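# Move shorts from hanger into basket, rehang hanger

## Task

Remove the shorts from their hanger and set them down inside the basket. If the garment, or at least a third of it, falls in from above the rim, the task can fail even while a gripper still holds some of it. Every part of the shorts must finish inside the basket, and fabric hanging over the rim reduces the score. Return the hanger to the rail. At the end, any other hanger must still be on the rail and the rack must be standing upright.

## Robot and tools

Robot: two arms, left_arm and right_arm, each with a parallel two-finger gripper and a wrist camera. The scene frame has its origin at table-top height, halfway between the nominal arm bases. +x points out over the table, +z points up, and left_arm is on the +y side. Image left and right do not follow the arm names. The calibrated bases are at left_arm (-0.043, +0.232, 0) and right_arm (-0.007, -0.284, 0), each yawed slightly. Each arm reports its hand pose in its own base frame. Fixed cameras and the table use the scene frame. Offsets use the axes of that arm's current Hand target. The fingers point along the gripper's +z axis and close along its y axis. end_effector_position is the point between the finger pads, just behind the tips. Printed poses can be a few cm off, more at long reach.

Row format, shared by execute_actions and move: one flat list of 14 numbers, each in [-1, 1], always covering both arms. The order is left_arm dx, dy, dz, rx, ry, rz, opening, then the same seven for right_arm. The six pose numbers are an offset, not a pose. They count from the arm's Hand target as it stood when the action or move began, along that target's own axes. 1.0 equals 0.6 m for translation or 180 degrees for rotation, so 0.05 is 3 cm. rx, ry, rz form a single rotation vector. Opening is absolute: +1 fully open (about 87 mm), 0.5 about 69 mm, 0 about 43 mm, -0.5 about 18 mm, -1 closed. A 0 in the opening slot is a real command, so to keep a gripper as it is, resend its current value. Six zeros re-request the current Hand target, which is also how to stop an arm pushing against something.

execute_actions(actions, cameras): actions is a list of actions. Each action is a table of up to 15 rows, each row one 1/30 s step. A short table repeats its last row until 15 steps are used. Every row counts from the pose at the action's start, not from the previous row. Repeating an offset in a new action moves the arm further. An empty list returns state and all camera images.

move(target, speed, blend, opening_speed, blocking, cameras): target is one 14-number row, or a list of up to 15 rows, all as offsets from the same starting Hand targets. Paths are straight lines. speed is in m/s, from 0.002 to 2.9, default 0.25, and turning is capped at twice that in rad/s. blend, in metres, rounds the corners between listed targets; 0 stops at each one. opening_speed (0.2 or more per second on the -1..1 scale) ramps the fingers. The first target's opening is applied at the start; later targets' openings are applied on arrival, when everything is at rest. The whole move is capped at 10 s. blocking=false returns after about 0.5 s while the move keeps running. Paths do not avoid obstacles or the other arm. The gripper lags and can overshoot, more so when fast or fully stretched. Avoid paths passing near an arm's own base, as they can flip its shoulder posture.

wait(seconds 0-10) lets time pass, or lets a running move continue. stop brakes a running move. zoom_image(camera, region [x0,y0,x1,y1], at most 504 px per side) enlarges part of the latest image from cam_head_left, cam_head_right, cam_high, cam_low, cam_left_wrist or cam_right_wrist. Wrist images are 896x504; the others are 504x504. read_manual returns the licence texts only. finished_scene(scene) ends the scene permanently; make no further calls in that reply.

Results: each arm's end_effector_position (m) and end_effector_quat_wxyz in its base frame; Hand target, the last commanded pose after clipping and the base for the next offsets; Joint positions (the gripper's last value on a 0-1 scale); joint velocities, which may be omitted if all are within noise; joint torques, where joints 1-3 wrap at ±28 N m; grip_measured on the command scale; and Tool commands. A move result adds a move: line such as done, off_target, moving, held or fault, plus any limits, e.g. paced when the pose was clipped or held when steps were withheld. done means at rest within 10 mm and 2 degrees of target. Neither done nor off_target says anything about contact. MOTOR HOT appears at 75 °C. At 90 °C an OVER-TEMPERATURE FAULT folds that arm away for the rest of the scene.

Control notes: orientation commands are clipped to within 40 degrees of the measured orientation each step. Friction and gravity can leave the gripper short, low or tilted, so check the pose after each move, then correct it or send the missing distance. Small moves may not happen or may drift sideways. To grip, command an opening a little below the grip_measured reading at first contact; about 0.04 below gives full force.

Avoid: letting the shorts fall into the basket from above the rim; releasing anything while it moves; anything dropping off the table; striking the rack, table or stand hard; fast contacts or targets set far past a contact point; the two grippers or wrist cameras touching, or one gripper closing on the other arm; tipping the rack or knocking other hangers off the rail; holding heavy loads, staying stretched out or pushing against something for long, all of which heat the motors. Loose objects may be nudged now and then. Thinking time advances the simulation.

Each tool is called in YAML: its name, and indented under it one key for each argument.

## Session

execute_actions:
  actions: []

Scene clock: 0.00 s.
left_arm: end_effector_position=(+0.1464, +0.0000, +0.0785) grip_measured=+1.000 end_effector_quat_wxyz=(+0.383, +0.000, +0.924, +0.000) | right_arm: end_effector_position=(+0.1464, +0.0000, +0.0785) grip_measured=+0.969 end_effector_quat_wxyz=(+0.383, +0.000, +0.924, +0.000)
Joint positions: left_arm=[0 0.283 0.438 -0.94 0 0 1] | right_arm=[0 0.283 0.438 -0.94 0 0 0.984]
Joint velocities: within noise
Joint torques (N m): no reading
Heat: left arm: 38 °C; right arm: 38 °C.
Hand target: left_arm +0.1459, +0.0000, +0.0798; +0.382, +0.000, +0.924, +0.000 | right_arm +0.1468, +0.0000, +0.0807; +0.385, +0.000, +0.923, +0.000
Tool commands: left_gripper/opening=+1.0 right_gripper/opening=+1.0

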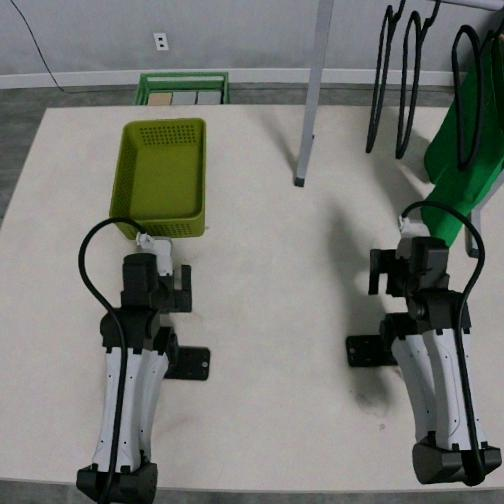

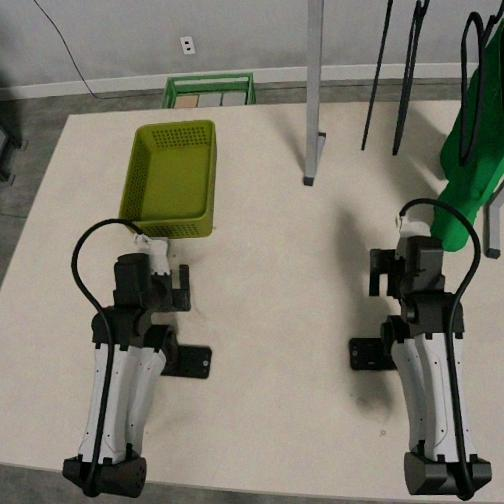

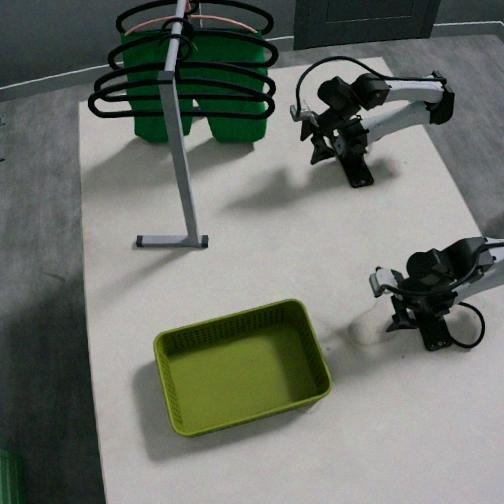

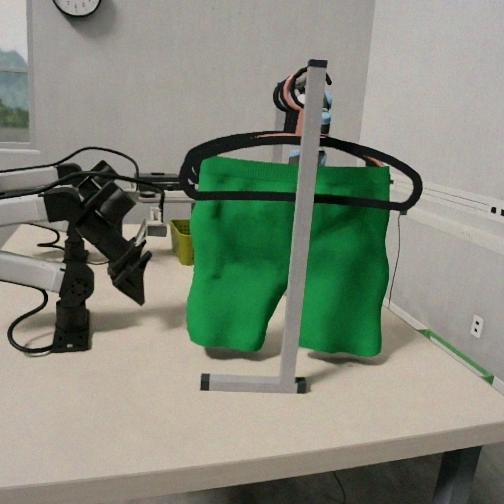

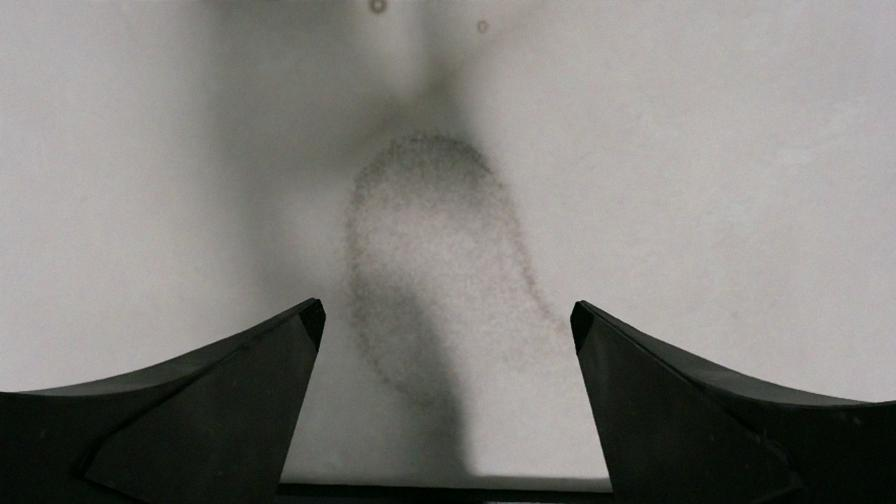

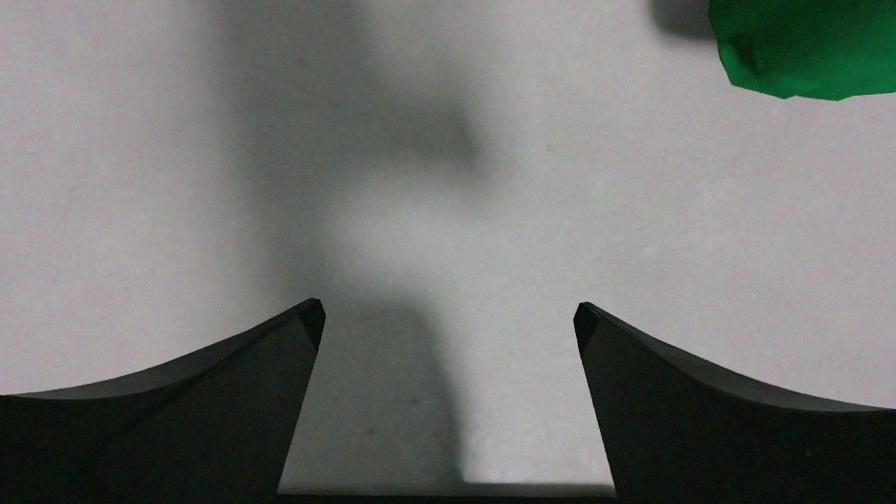

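move:
  target: [0,0,0,0,0,0,1,-0.289,0,-0.159,0,-0.25,0,0.6]

move:
  target: [0,0,0,0,0,0,1,0,-0.15,0.017,0.122,0,0,0.6]
  cameras: ["cam_right_wrist"]

Scene clock: 8.43 s.
left_arm: end_effector_position=(+0.1464, +0.0000, +0.0785) grip_measured=+1.000 end_effector_quat_wxyz=(+0.383, +0.000, +0.924, +0.000) | right_arm: end_effector_position=(+0.1996, +0.0000, +0.2645) grip_measured=+0.600 end_effector_quat_wxyz=(+0.704, +0.000, +0.710, +0.000)
Joint positions: left_arm=[0 0.283 0.438 -0.94 0 0 1] | right_arm=[0 0.122 0.584 -0.471 0 0 0.8]
Joint torques (N m): left_arm=[0.13 2.24 7.32 1.5 -0.1 -0.03] | right_arm=[0.2 4.07 7.28 2.08 0.02 0.11]
Heat: left arm: 40 °C; right arm: 39 °C.
Hand target: left_arm +0.1459, +0.0000, +0.0798; +0.382, +0.000, +0.924, +0.000 | right_arm +0.2011, +0.0000, +0.2710; +0.709, +0.000, +0.705, +0.000
Off the commanded pose: left_arm 0.001 m, 0 deg | right_arm 0.007 m, 1 deg.
move: done

Scene clock: 9.93 s.
left_arm: end_effector_position=(+0.1464, +0.0000, +0.0785) grip_measured=+1.000 end_effector_quat_wxyz=(+0.383, +0.000, +0.924, +0.000) | right_arm: end_effector_position=(+0.2089, -0.0870, +0.2731) grip_measured=+0.600 end_effector_quat_wxyz=(+0.697, +0.131, +0.692, -0.133)
Joint positions: left_arm=[0 0.283 0.438 -0.94 0 0 1] | right_arm=[-0.461 0.244 0.571 -0.319 -0.085 0 0.8]
Joint torques (N m): left_arm=[0.14 2.22 7.31 1.5 -0.1 -0.03] | right_arm=[-0.42 3.45 6.13 2.09 0.04 0.13]
Heat: left arm: 40 °C; right arm: 40 °C.
Hand target: left_arm +0.1459, +0.0000, +0.0798; +0.382, +0.000, +0.924, +0.000 | right_arm +0.2113, -0.0900, +0.2711; +0.696, +0.135, +0.693, -0.134
Off the commanded pose: left_arm 0.001 m, 0 deg | right_arm 0.004 m, 1 deg.
move: done
Images, in order (width x height): cam_right_wrist 896x504.

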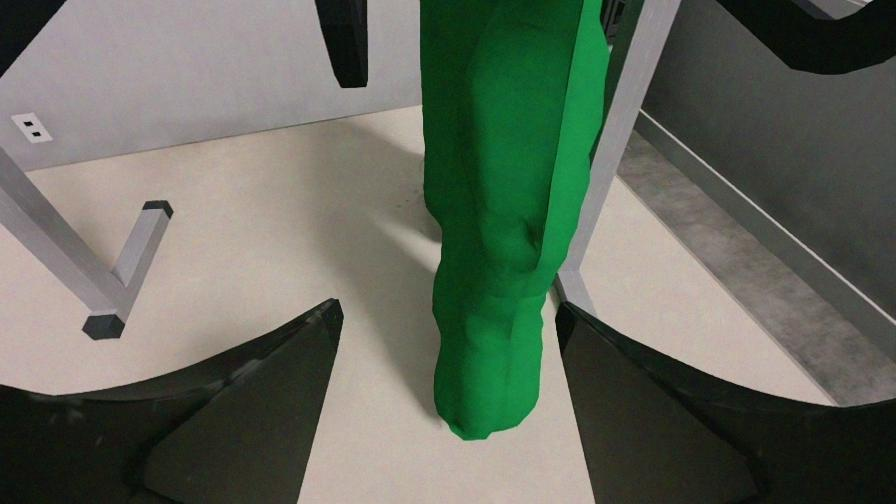

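move:
  target: [0,0,0,0,0,0,1,0,-0.07,0.06,0,0,0,0.7]
  speed: 0.15
  cameras: ["cam_right_wrist"]

Scene clock: 18.20 s.
left_arm: end_effector_position=(+0.1464, +0.0000, +0.0785) grip_measured=+1.000 end_effector_quat_wxyz=(+0.383, +0.000, +0.924, +0.000) | right_arm: end_effector_position=(+0.2272, -0.1407, +0.2752) grip_measured=+0.700 end_effector_quat_wxyz=(+0.697, +0.134, +0.691, -0.139)
Joint positions: left_arm=[0 0.283 0.438 -0.94 0 0 1] | right_arm=[-0.853 0.473 0.558 -0.074 -0.465 0 0.85]
Joint torques (N m): left_arm=[0.13 2.21 7.32 1.5 -0.1 -0.03] | right_arm=[-0.5 2.18 6.49 2.01 -0.09 0.14]
Heat: left arm: 42 °C; right arm: 42 °C.
Hand target: left_arm +0.1459, +0.0000, +0.0798; +0.382, +0.000, +0.924, +0.000 | right_arm +0.2289, -0.1424, +0.2711; +0.696, +0.135, +0.693, -0.134
Off the commanded pose: left_arm 0.001 m, 0 deg | right_arm 0.005 m, 1 deg.
move: done
Images, in order (width x height): cam_right_wrist 896x504.

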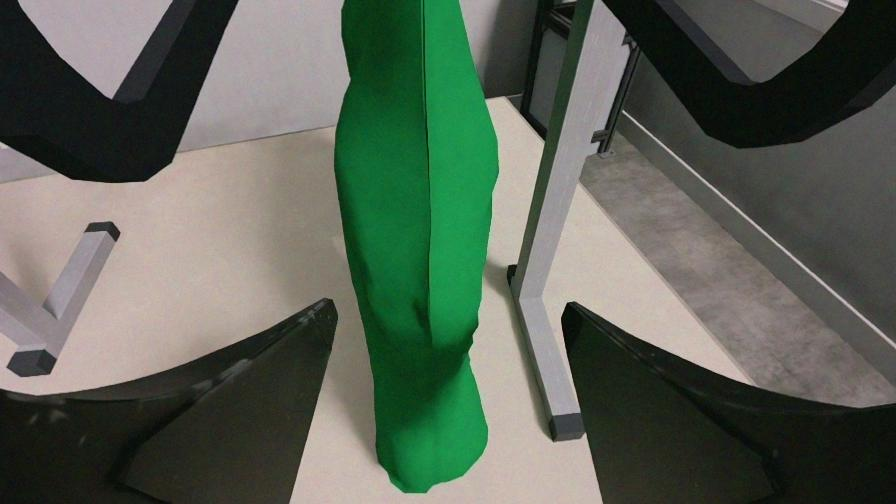

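move:
  target:
    - [0,0,0,0,0,0,1,0,0.012,0.092,0,0,0,0.7]
    - [0,0,0,0,0,0,1,0,0.012,0.108,0,0,0,-1]
    - [0,0,0,0,0,0,1,0.17,0.012,0.06,0,0,0,-1]
  speed: [0.12,0.1,0.08]
  opening_speed: 1.5
  cameras: ["cam_right_wrist","cam_low","cam_high"]

Scene clock: 29.77 s.
left_arm: end_effector_position=(+0.1464, +0.0000, +0.0785) grip_measured=+1.000 end_effector_quat_wxyz=(+0.383, +0.000, +0.924, +0.000) | right_arm: end_effector_position=(+0.2649, -0.1483, +0.1591) grip_measured=-0.955 end_effector_quat_wxyz=(+0.681, +0.143, +0.707, -0.129)
Joint positions: left_arm=[0 0.283 0.438 -0.94 0 0 1] | right_arm=[-0.675 0.696 0.166 0.49 -0.288 0 0.022]
Joint torques (N m): left_arm=[0.13 2.21 7.31 1.5 -0.1 -0.03] | right_arm=[-0.51 -0.66 7.47 2.31 -0.11 0.13]
Heat: left arm: 43 °C; right arm: 44 °C.
Hand target: left_arm +0.1459, +0.0000, +0.0798; +0.382, +0.000, +0.924, +0.000 | right_arm +0.2655, -0.1492, +0.1694; +0.696, +0.135, +0.693, -0.134
Off the commanded pose: left_arm 0.001 m, 0 deg | right_arm 0.010 m, 3 deg.
move: off_target (right_arm); target 2's new opening was sent with right_arm's hand 0.018 m and 3 deg from that target
Images, in order (width x height): cam_high 504x504, cam_low 504x504, cam_right_wrist 896x504.

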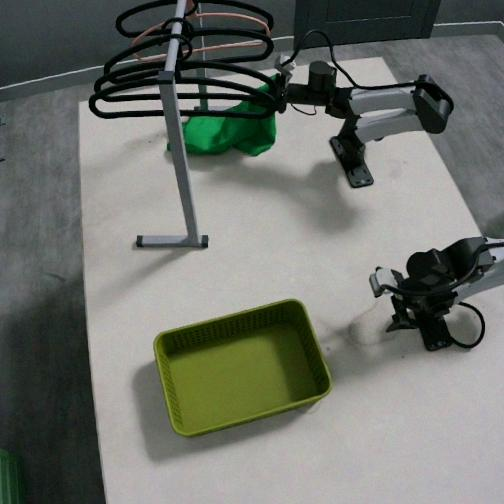

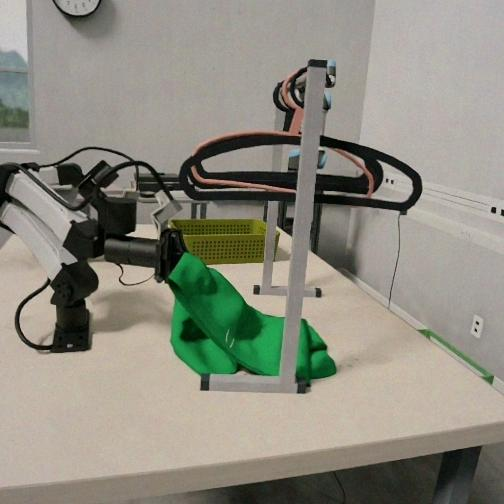

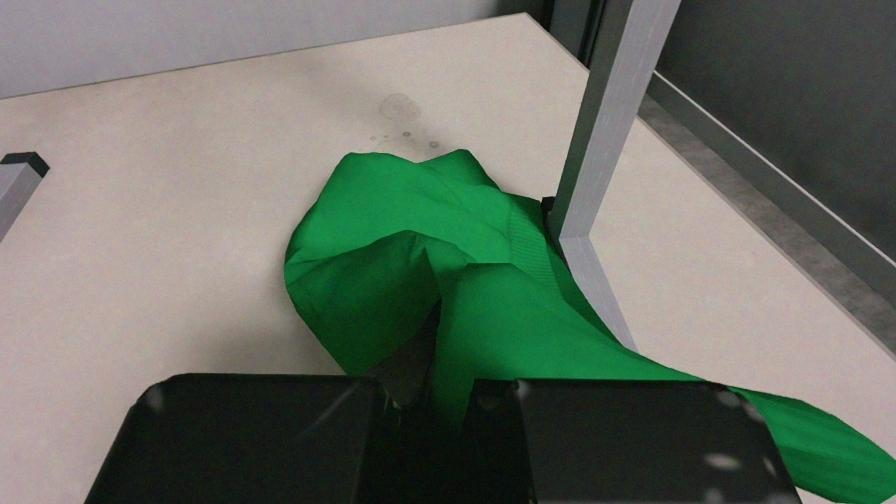

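move:
  target: [0,0,0,0,0,0,1,-0.133,0.202,-0.163,-0.122,0.055,0,-1]
  speed: 0.2

move:
  target: [0,0,0,0,0,0,1,-0.056,0.45,0.125,-0.203,0.16,-0.094,-1]
  speed: 0.22
  cameras: ["cam_right_wrist","cam_high","cam_head_left"]

Scene clock: 39.40 s.
left_arm: end_effector_position=(+0.1464, +0.0000, +0.0785) grip_measured=+1.000 end_effector_quat_wxyz=(+0.383, +0.000, +0.924, +0.000) | right_arm: end_effector_position=(+0.2191, +0.0002, +0.2347) grip_measured=-0.955 end_effector_quat_wxyz=(+0.634, +0.007, +0.773, +0.013)
Joint positions: left_arm=[0 0.283 0.438 -0.94 0 0 1] | right_arm=[-0.052 0.302 0.614 -0.509 -0.062 0.018 0.022]
Joint torques (N m): left_arm=[0.12 2.21 7.31 1.5 -0.1 -0.03] | right_arm=[0.87 2.7 9.51 2.09 0.16 0.18]
Heat: left arm: 43 °C; right arm: 46 °C.
Hand target: left_arm +0.1459, +0.0000, +0.0798; +0.382, +0.000, +0.924, +0.000 | right_arm +0.2198, -0.0002, +0.2489; +0.647, +0.011, +0.763, +0.012
Off the commanded pose: left_arm 0.001 m, 0 deg | right_arm 0.014 m, 2 deg.
move: off_target (right_arm)

Scene clock: 42.17 s.
left_arm: end_effector_position=(+0.1464, +0.0000, +0.0785) grip_measured=+1.000 end_effector_quat_wxyz=(+0.383, +0.000, +0.924, +0.000) | right_arm: end_effector_position=(+0.2985, +0.2623, +0.2682) grip_measured=-0.955 end_effector_quat_wxyz=(+0.397, -0.294, +0.857, +0.148)
Joint positions: left_arm=[0 0.283 0.438 -0.94 0 0 1] | right_arm=[0.73 1.474 1.572 -0.794 0.032 0.053 0.022]
Joint torques (N m): left_arm=[0.13 2.22 7.32 1.5 -0.1 -0.02] | right_arm=[0.76 -4.62 10.25 1.81 -0.08 0]
Heat: left arm: 44 °C; right arm: 46 °C.
Hand target: left_arm +0.1459, +0.0000, +0.0798; +0.382, +0.000, +0.924, +0.000 | right_arm +0.2997, +0.2687, +0.2786; +0.407, -0.302, +0.848, +0.157
Off the commanded pose: left_arm 0.001 m, 0 deg | right_arm 0.012 m, 2 deg.
move: off_target (right_arm)
Images, in order (width x height): cam_head_left 504x504, cam_high 504x504, cam_right_wrist 896x504.

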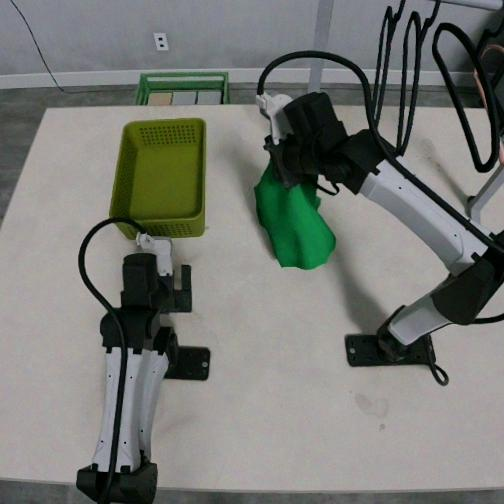

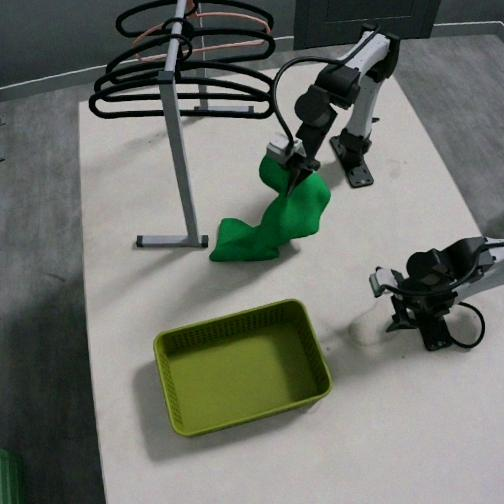

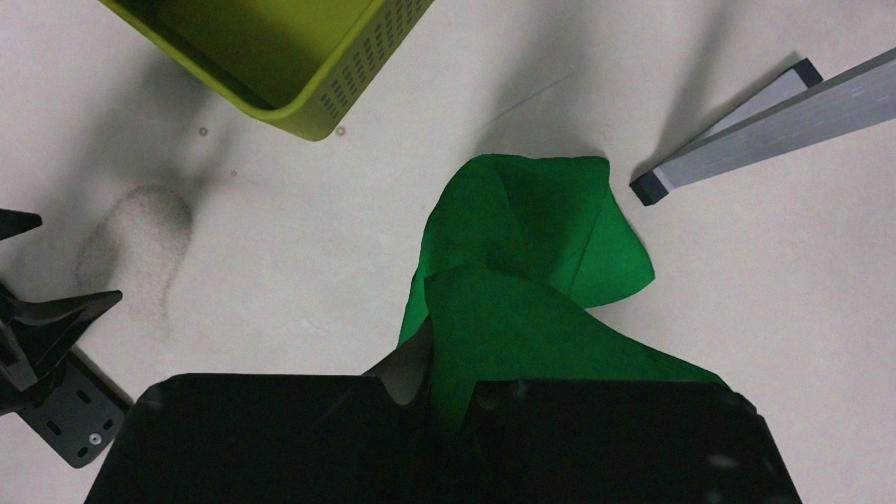

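move:
  target:
    - [0,0,0,0,0,0,1,0.268,-0.007,0.224,0,0,0,-1]
    - [0,0,0,0,0,0,1,0.268,-0.007,0.226,0,0,0,0.3]
    - [-0.382,-0.2,-0.09,0,0,0,1,0.157,-0.092,-0.242,0,0,0,0.3]
  speed: [0.15,0.1,0.2]
  opening_speed: 2
  cameras: ["cam_left_wrist","cam_right_wrist","cam_high"]

Scene clock: 56.27 s.
left_arm: end_effector_position=(+0.2692, -0.1199, +0.2741) grip_measured=+1.000 end_effector_quat_wxyz=(+0.379, +0.007, +0.925, -0.002) | right_arm: end_effector_position=(+0.2040, +0.1165, +0.2922) grip_measured=+0.300 end_effector_quat_wxyz=(+0.411, -0.298, +0.847, +0.155)
Joint positions: left_arm=[-0.594 1.275 1.528 -1.136 -0.395 -0.436 1] | right_arm=[0.35 0.952 1.356 -1.095 -0.273 -0.198 0.65]
Joint torques (N m): left_arm=[-0.4 -2.69 8.87 1.2 -0.4 -0.19] | right_arm=[-0.47 0.31 7.86 1.58 -0.21 0.01]
Heat: left arm: 44 °C; right arm: 45 °C.
Hand target: left_arm +0.2699, -0.1200, +0.2799; +0.382, +0.000, +0.924, +0.000 | right_arm +0.2026, +0.1160, +0.2937; +0.407, -0.302, +0.848, +0.157
Off the commanded pose: left_arm 0.006 m, 1 deg | right_arm 0.002 m, 1 deg.
move: done
Images, in order (width x height): cam_high 504x504, cam_left_wrist 896x504, cam_right_wrist 896x504.

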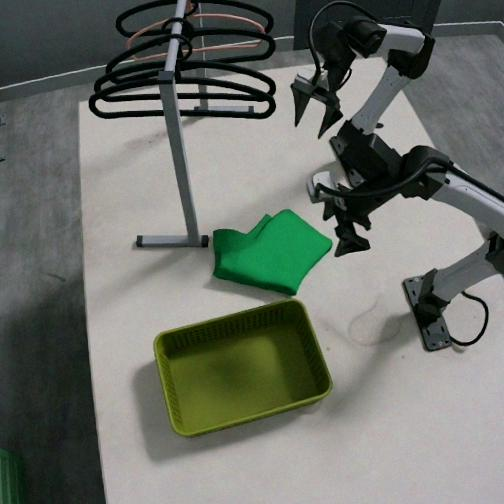

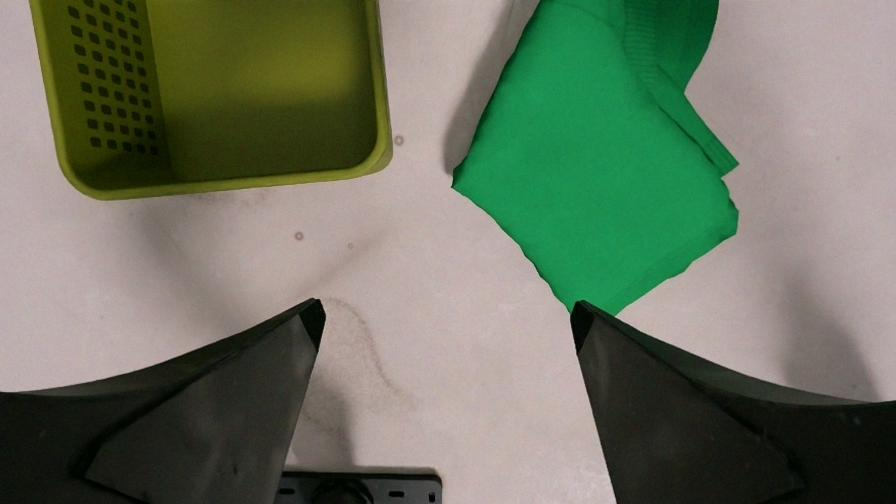

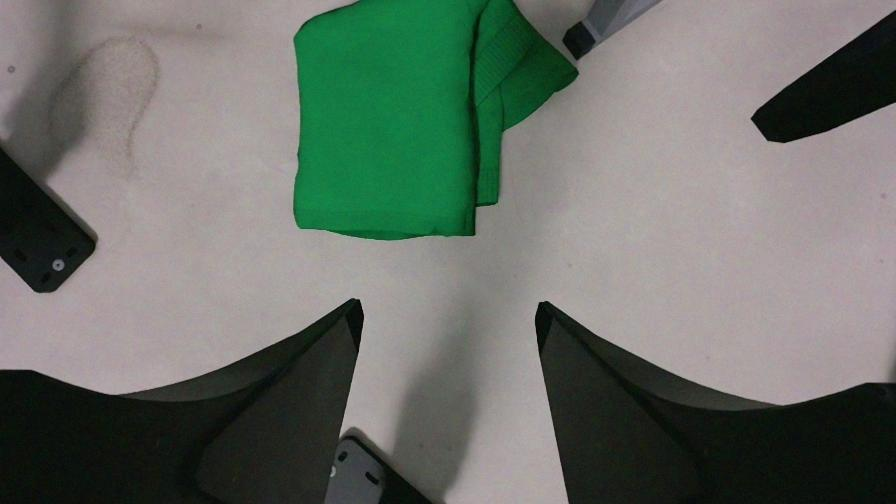

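move:
  target: [0.1355,-0.258,0.359,0.111,0.1335,0.175,0.7,0.143,-0.15,-0.045,0,0,0,0.3]
  speed: 0.25
  cameras: ["cam_left_wrist","cam_low"]

Scene clock: 71.17 s.
left_arm: end_effector_position=(+0.3647, -0.2694, +0.0669) grip_measured=+0.700 end_effector_quat_wxyz=(+0.167, +0.303, +0.937, -0.048) | right_arm: end_effector_position=(+0.2043, -0.0016, +0.2440) grip_measured=+0.300 end_effector_quat_wxyz=(+0.411, -0.305, +0.847, +0.145)
Joint positions: left_arm=[-0.642 2.113 1.777 -0.886 -0.017 -0.014 0.85] | right_arm=[-0.551 1.032 1.26 -1.405 -0.835 -1.066 0.65]
Joint torques (N m): left_arm=[-0.31 -10.15 9.16 0.75 0.04 0.11] | right_arm=[-0.43 -0.13 5.85 0.87 -0.58 0.01]
Heat: left arm: 44 °C; right arm: 45 °C.
Hand target: left_arm +0.3646, -0.2747, +0.0699; +0.165, +0.313, +0.934, -0.054 | right_arm +0.2024, +0.0000, +0.2413; +0.407, -0.302, +0.848, +0.157
Off the commanded pose: left_arm 0.006 m, 1 deg | right_arm 0.004 m, 1 deg.
move: done
Images, in order (width x height): cam_low 504x504, cam_left_wrist 896x504.

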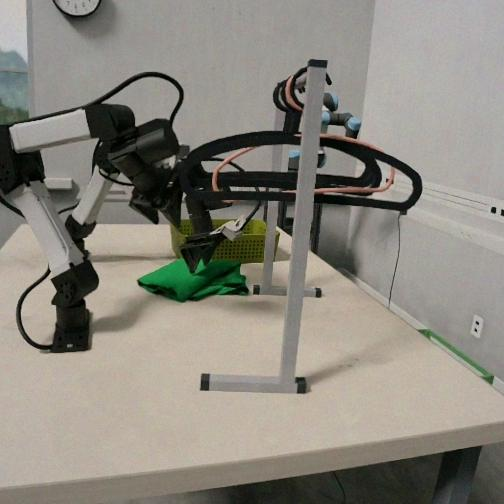

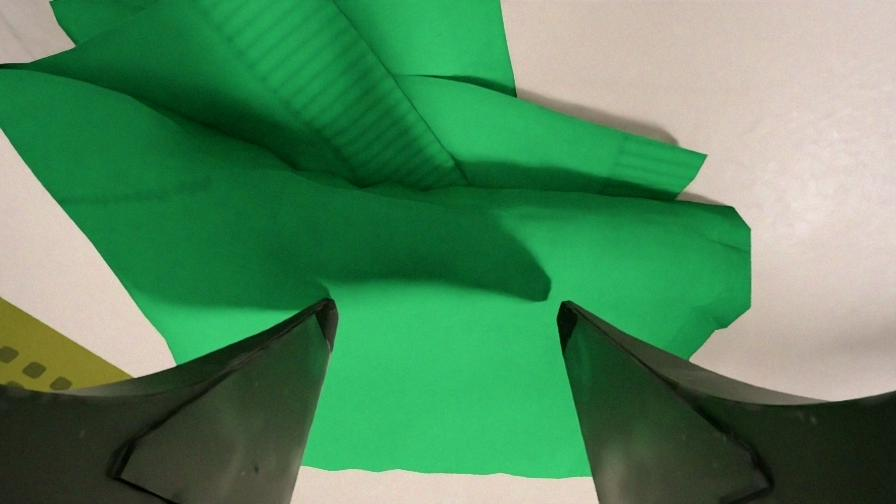

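move:
  target:
    - [0.003,0,0.105,0,0,0,0.7,0,0,0,0,0,0,0.3]
    - [0.003,0,0.107,0,0,0,-1,0,0,0,0,0,0,0.3]
    - [-0.07,0,-0.15,0,0,0,-1,0,0,0,0,0,0,0.3]
  speed: [0.06,0.05,0.12]
  opening_speed: 1
  cameras: ["cam_left_wrist","cam_low","cam_high"]

Scene clock: 86.33 s.
left_arm: end_effector_position=(+0.3739, -0.2760, +0.1692) grip_measured=-0.994 end_effector_quat_wxyz=(+0.171, +0.307, +0.935, -0.049) | right_arm: end_effector_position=(+0.2043, -0.0016, +0.2440) grip_measured=+0.300 end_effector_quat_wxyz=(+0.411, -0.305, +0.847, +0.145)
Joint positions: left_arm=[-0.642 2.24 2.394 -1.368 -0.017 -0.005 0.003] | right_arm=[-0.551 1.032 1.26 -1.405 -0.835 -1.067 0.65]
Joint torques (N m): left_arm=[-0.32 -10.3 8.42 0.78 0.04 0.03] | right_arm=[-0.43 -0.13 5.85 0.86 -0.59 0.03]
Heat: left arm: 44 °C; right arm: 45 °C.
Hand target: left_arm +0.3714, -0.2800, +0.1688; +0.165, +0.313, +0.934, -0.055 | right_arm +0.2023, -0.0001, +0.2413; +0.407, -0.302, +0.848, +0.157
Off the commanded pose: left_arm 0.005 m, 1 deg | right_arm 0.004 m, 1 deg.
move: done; target 2's new opening was sent with left_arm's hand 0.018 m and 2 deg from that target
Images, in order (width x height): cam_high 504x504, cam_low 504x504, cam_left_wrist 896x504.

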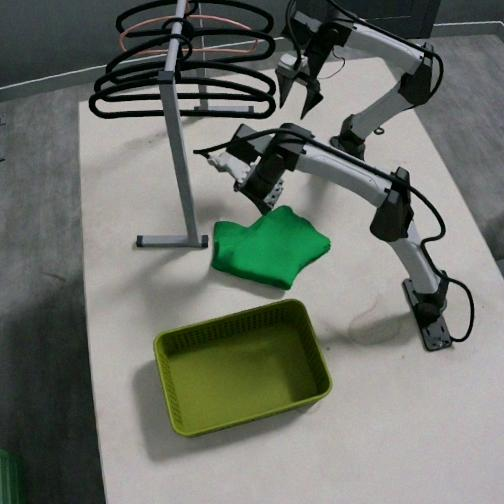

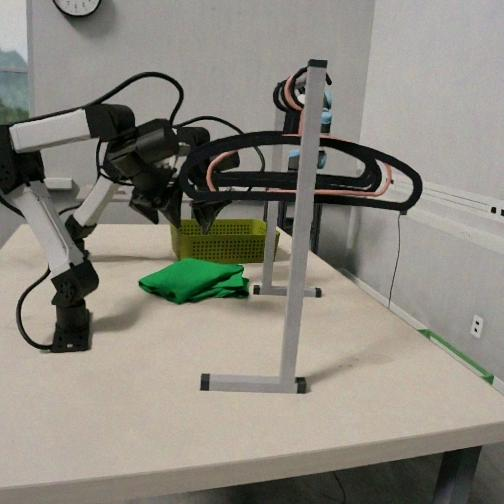

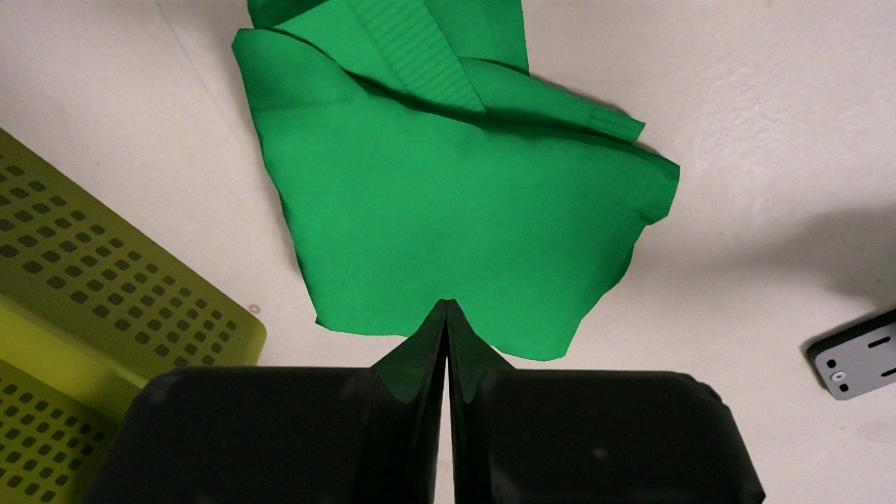

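move:
  target:
    - [-0.034,0,0.208,0,0,0,0.4,0,0,0,0,0,0,0.3]
    - [-0.008,0,0.281,0,0,0,0.4,0,0,0,0,0,0,0.3]
  speed: [0.2,0.05]
  cameras: ["cam_left_wrist","cam_low"]

Scene clock: 99.60 s.
left_arm: end_effector_position=(+0.4235, -0.3131, +0.0203) grip_measured=+0.400 end_effector_quat_wxyz=(+0.166, +0.307, +0.936, -0.047) | right_arm: end_effector_position=(+0.2043, -0.0016, +0.2440) grip_measured=+0.300 end_effector_quat_wxyz=(+0.411, -0.305, +0.847, +0.145)
Joint positions: left_arm=[-0.642 2.485 2.223 -0.963 -0.017 -0.005 0.7] | right_arm=[-0.551 1.032 1.26 -1.405 -0.835 -1.067 0.65]
Joint torques (N m): left_arm=[-0.27 -13.39 4.27 1.27 0.03 0.04] | right_arm=[-0.42 -0.13 5.85 0.86 -0.59 0.03]
Heat: left arm: 47 °C; right arm: 45 °C.
Hand target: left_arm +0.4213, -0.3174, +0.0121; +0.165, +0.313, +0.934, -0.055 | right_arm +0.2023, -0.0001, +0.2413; +0.407, -0.302, +0.848, +0.157
Off the commanded pose: left_arm 0.010 m, 1 deg | right_arm 0.004 m, 1 deg.
move: done
Images, in order (width x height): cam_low 504x504, cam_left_wrist 896x504.

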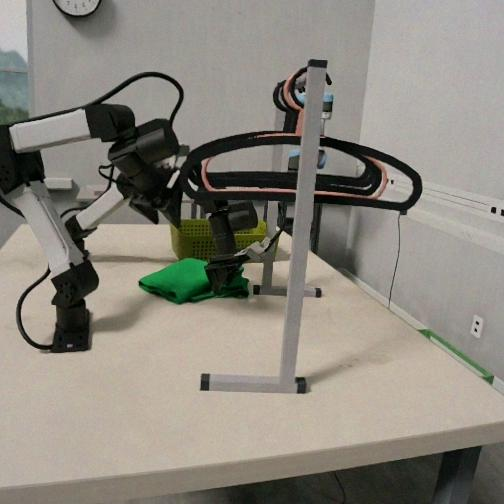

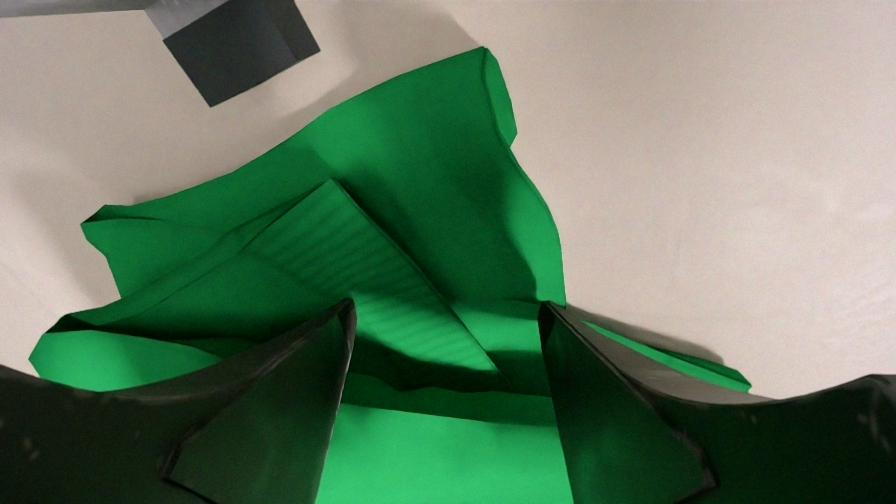

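move:
  target:
    - [0.038,0.033,-0.041,0,0,0,0.4,0,0,0,0,0,0,0.3]
    - [0.058,0.033,0.018,0,0,0,0.4,0,0,0,0,0,0,0.3]
    - [0.059,0.033,0.02,0,0,0,-1,0,0,0,0,0,0,0.3]
    - [0,0.033,-0.143,0,0,0,-1,0,0,0,0,0,0,0.3]
  speed: [0.1,0.05,0.05,0.12]
  opening_speed: 1
  cameras: ["cam_left_wrist","cam_low","cam_high"]

Scene clock: 113.73 s.
left_arm: end_effector_position=(+0.4113, -0.2781, +0.0912) grip_measured=-0.916 end_effector_quat_wxyz=(+0.168, +0.313, +0.934, -0.047) | right_arm: end_effector_position=(+0.2043, -0.0016, +0.2440) grip_measured=+0.300 end_effector_quat_wxyz=(+0.411, -0.305, +0.847, +0.145)
Joint positions: left_arm=[-0.599 2.319 2.209 -1.11 -0.002 0.047 0.042] | right_arm=[-0.551 1.032 1.26 -1.405 -0.835 -1.067 0.65]
Joint torques (N m): left_arm=[-0.39 -11.29 9.32 0.77 0.04 -0.12] | right_arm=[-0.42 -0.13 5.85 0.86 -0.59 0.03]
Heat: left arm: 51 °C; right arm: 45 °C.
Hand target: left_arm +0.4097, -0.2839, +0.0928; +0.165, +0.313, +0.934, -0.055 | right_arm +0.2023, -0.0001, +0.2413; +0.407, -0.302, +0.848, +0.157
Off the commanded pose: left_arm 0.006 m, 1 deg | right_arm 0.004 m, 1 deg.
move: done; target 3's new opening was sent with left_arm's hand 0.030 m and 3 deg from that target
Images, in order (width x height): cam_high 504x504, cam_low 504x504, cam_left_wrist 896x504.

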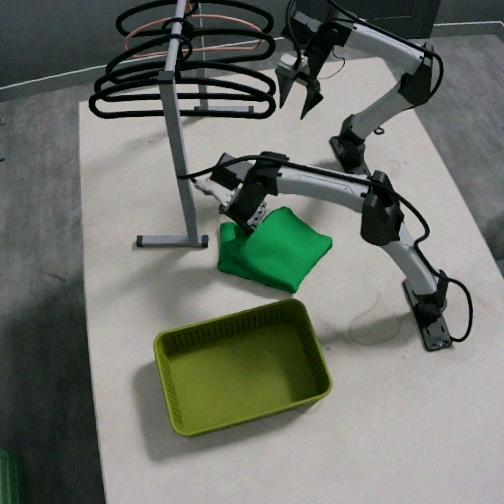

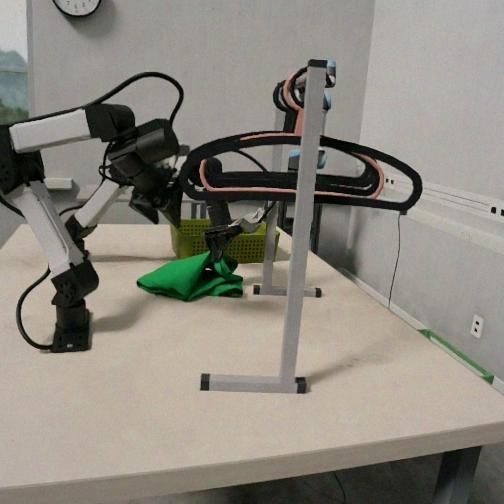

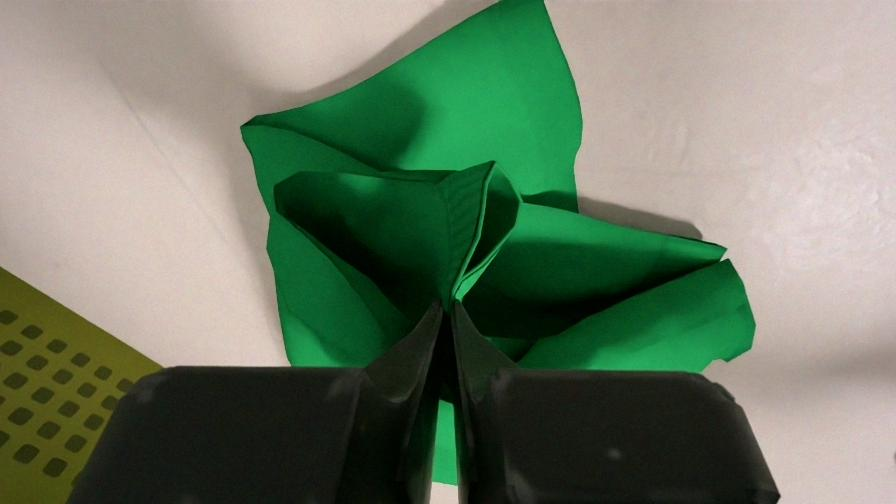

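move:
  target: [0.025,0.088,-0.43,0,-0.194,0,-1,0,0,0,0,0,0,0.3]
  speed: 0.2
  cameras: ["cam_left_wrist","cam_low","cam_high","cam_head_left"]

Scene clock: 126.30 s.
left_arm: end_effector_position=(+0.3594, -0.1793, +0.3168) grip_measured=-0.916 end_effector_quat_wxyz=(+0.419, +0.275, +0.854, -0.140) | right_arm: end_effector_position=(+0.2043, -0.0016, +0.2440) grip_measured=+0.300 end_effector_quat_wxyz=(+0.411, -0.305, +0.847, +0.145)
Joint positions: left_arm=[-0.395 1.547 1.828 -0.951 0.189 0.137 0.042] | right_arm=[-0.551 1.032 1.26 -1.405 -0.835 -1.067 0.65]
Joint torques (N m): left_arm=[0.5 -7.28 7.56 1.81 0.13 0.12] | right_arm=[-0.43 -0.13 5.85 0.86 -0.59 0.02]
Heat: left arm: 54 °C; right arm: 45 °C.
Hand target: left_arm +0.3595, -0.1805, +0.3301; +0.438, +0.282, +0.841, -0.146 | right_arm +0.2023, -0.0001, +0.2413; +0.407, -0.302, +0.848, +0.157
Off the commanded pose: left_arm 0.013 m, 3 deg | right_arm 0.004 m, 1 deg.
move: off_target (left_arm)
Images, in order (width x height): cam_head_left 504x504, cam_high 504x504, cam_low 504x504, cam_left_wrist 896x504.

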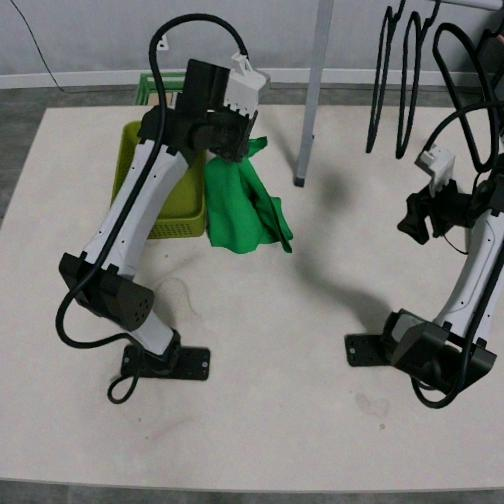

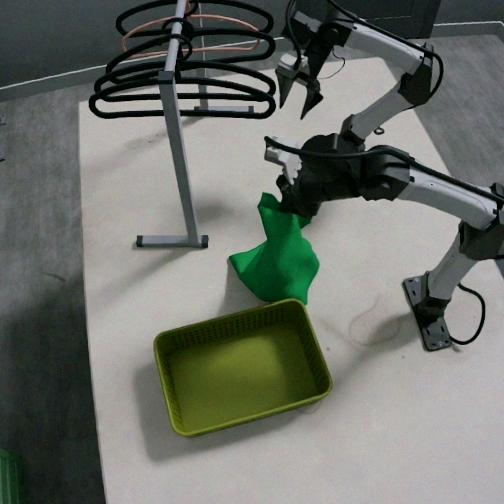

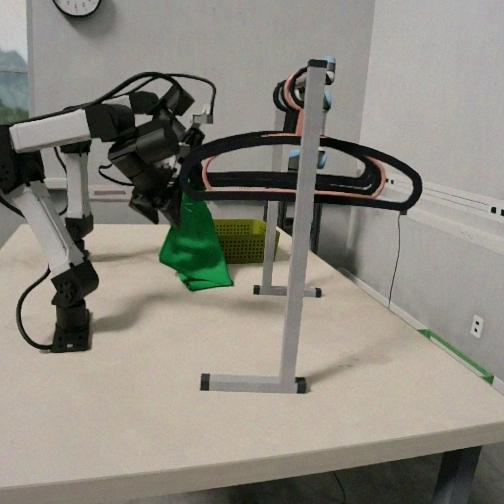

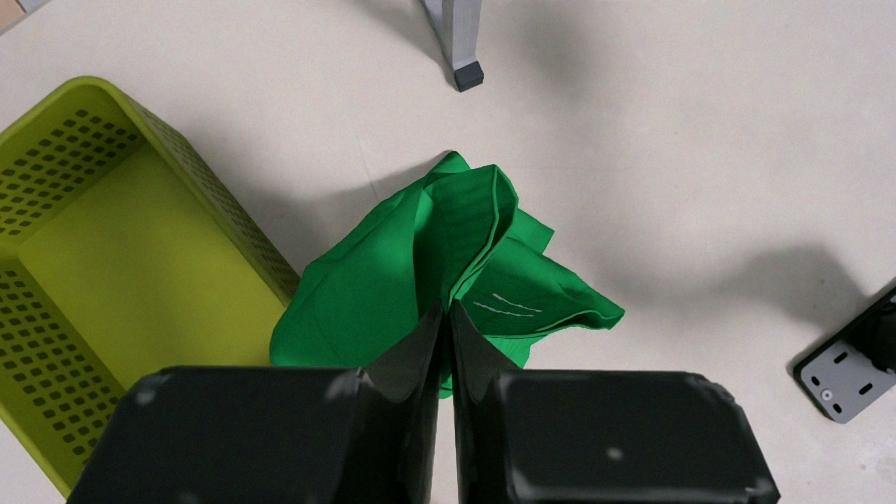

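move:
  target: [-0.157,0,-0.11,0,-0.08,0,-1,0,0,0,0,0,0,0.3]
  speed: 0.2

move:
  target: [0.022,0.42,-0.061,-0.219,0,-0.08,-1,0,0,0,0,0,0,0.3]
  speed: 0.15
  cameras: ["cam_left_wrist","cam_low","cam_high","cam_head_left","cam_head_right"]

Scene clock: 135.53 s.
left_arm: end_effector_position=(+0.3601, -0.1795, +0.4307) grip_measured=-0.916 end_effector_quat_wxyz=(+0.524, +0.265, +0.791, -0.170) | right_arm: end_effector_position=(+0.2043, -0.0016, +0.2440) grip_measured=+0.300 end_effector_quat_wxyz=(+0.411, -0.305, +0.847, +0.145)
Joint positions: left_arm=[-0.367 1.6 2.216 -1.033 0.247 0.119 0.042] | right_arm=[-0.551 1.032 1.26 -1.405 -0.835 -1.067 0.65]
Joint torques (N m): left_arm=[0.7 -5.27 8.17 1.93 0.12 -0.18] | right_arm=[-0.42 -0.13 5.87 0.86 -0.59 0.03]
Heat: left arm: 52 °C; right arm: 45 °C.
Hand target: left_arm +0.3596, -0.1806, +0.4450; +0.539, +0.261, +0.780, -0.180 | right_arm +0.2023, -0.0001, +0.2413; +0.407, -0.302, +0.848, +0.157
Off the commanded pose: left_arm 0.014 m, 3 deg | right_arm 0.004 m, 1 deg.
move: off_target (left_arm)

Scene clock: 139.07 s.
left_arm: end_effector_position=(+0.4789, +0.0390, +0.4353) grip_measured=-0.916 end_effector_quat_wxyz=(+0.559, -0.021, +0.829, +0.022) | right_arm: end_effector_position=(+0.2043, -0.0016, +0.2440) grip_measured=+0.300 end_effector_quat_wxyz=(+0.411, -0.305, +0.847, +0.145)
Joint positions: left_arm=[0.087 2.026 2.821 -1.179 0.02 0.021 0.042] | right_arm=[-0.551 1.032 1.26 -1.405 -0.835 -1.067 0.65]
Joint torques (N m): left_arm=[0.55 -7.73 7.28 1.98 -0.26 -0.16] | right_arm=[-0.43 -0.1 5.86 0.87 -0.59 0.02]
Heat: left arm: 51 °C; right arm: 45 °C.
Hand target: left_arm +0.4802, +0.0441, +0.4459; +0.569, -0.033, +0.821, +0.028 | right_arm +0.2023, -0.0001, +0.2413; +0.407, -0.302, +0.848, +0.157
Off the commanded pose: left_arm 0.012 m, 2 deg | right_arm 0.004 m, 1 deg.
move: off_target (left_arm)
Images, in order (width x height): cam_head_left 504x504, cam_head_right 504x504, cam_high 504x504, cam_low 504x504, cam_left_wrist 896x504.

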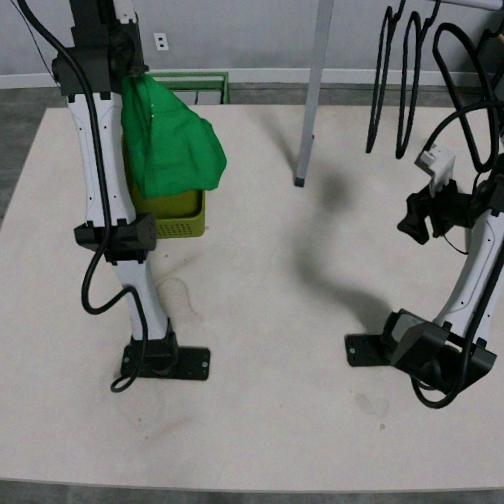

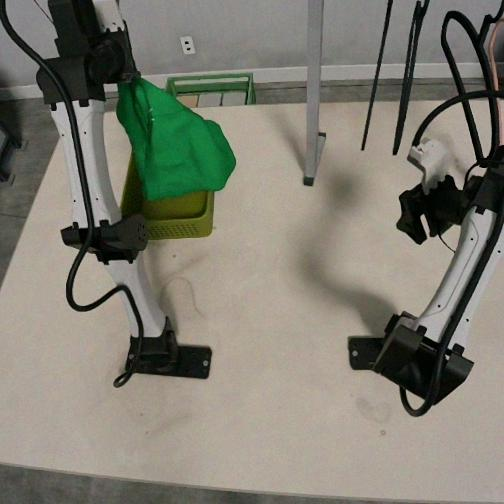

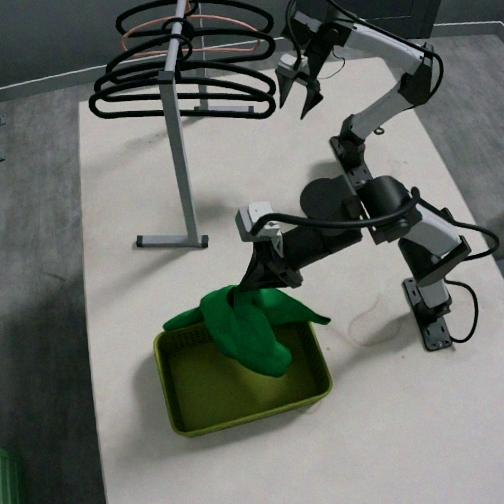

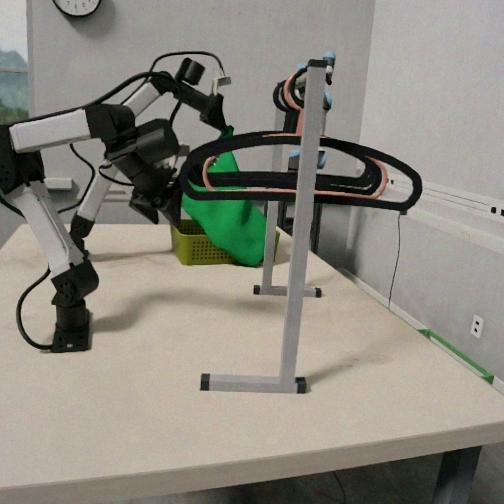

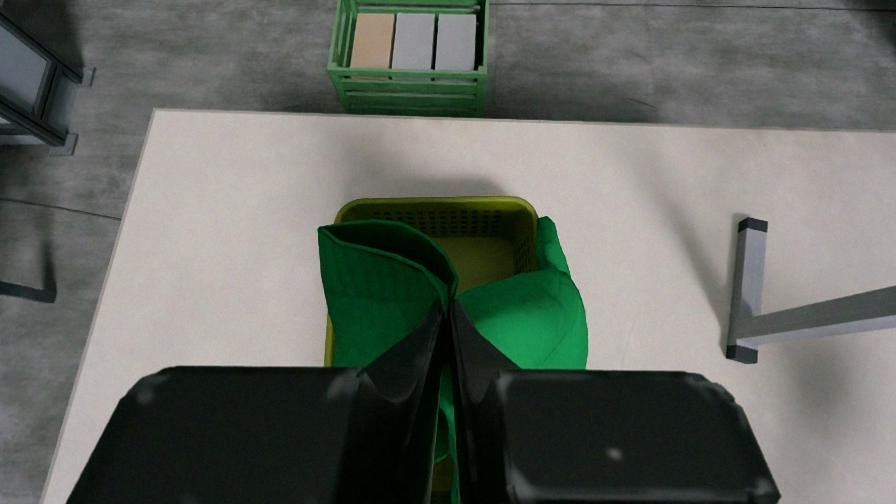

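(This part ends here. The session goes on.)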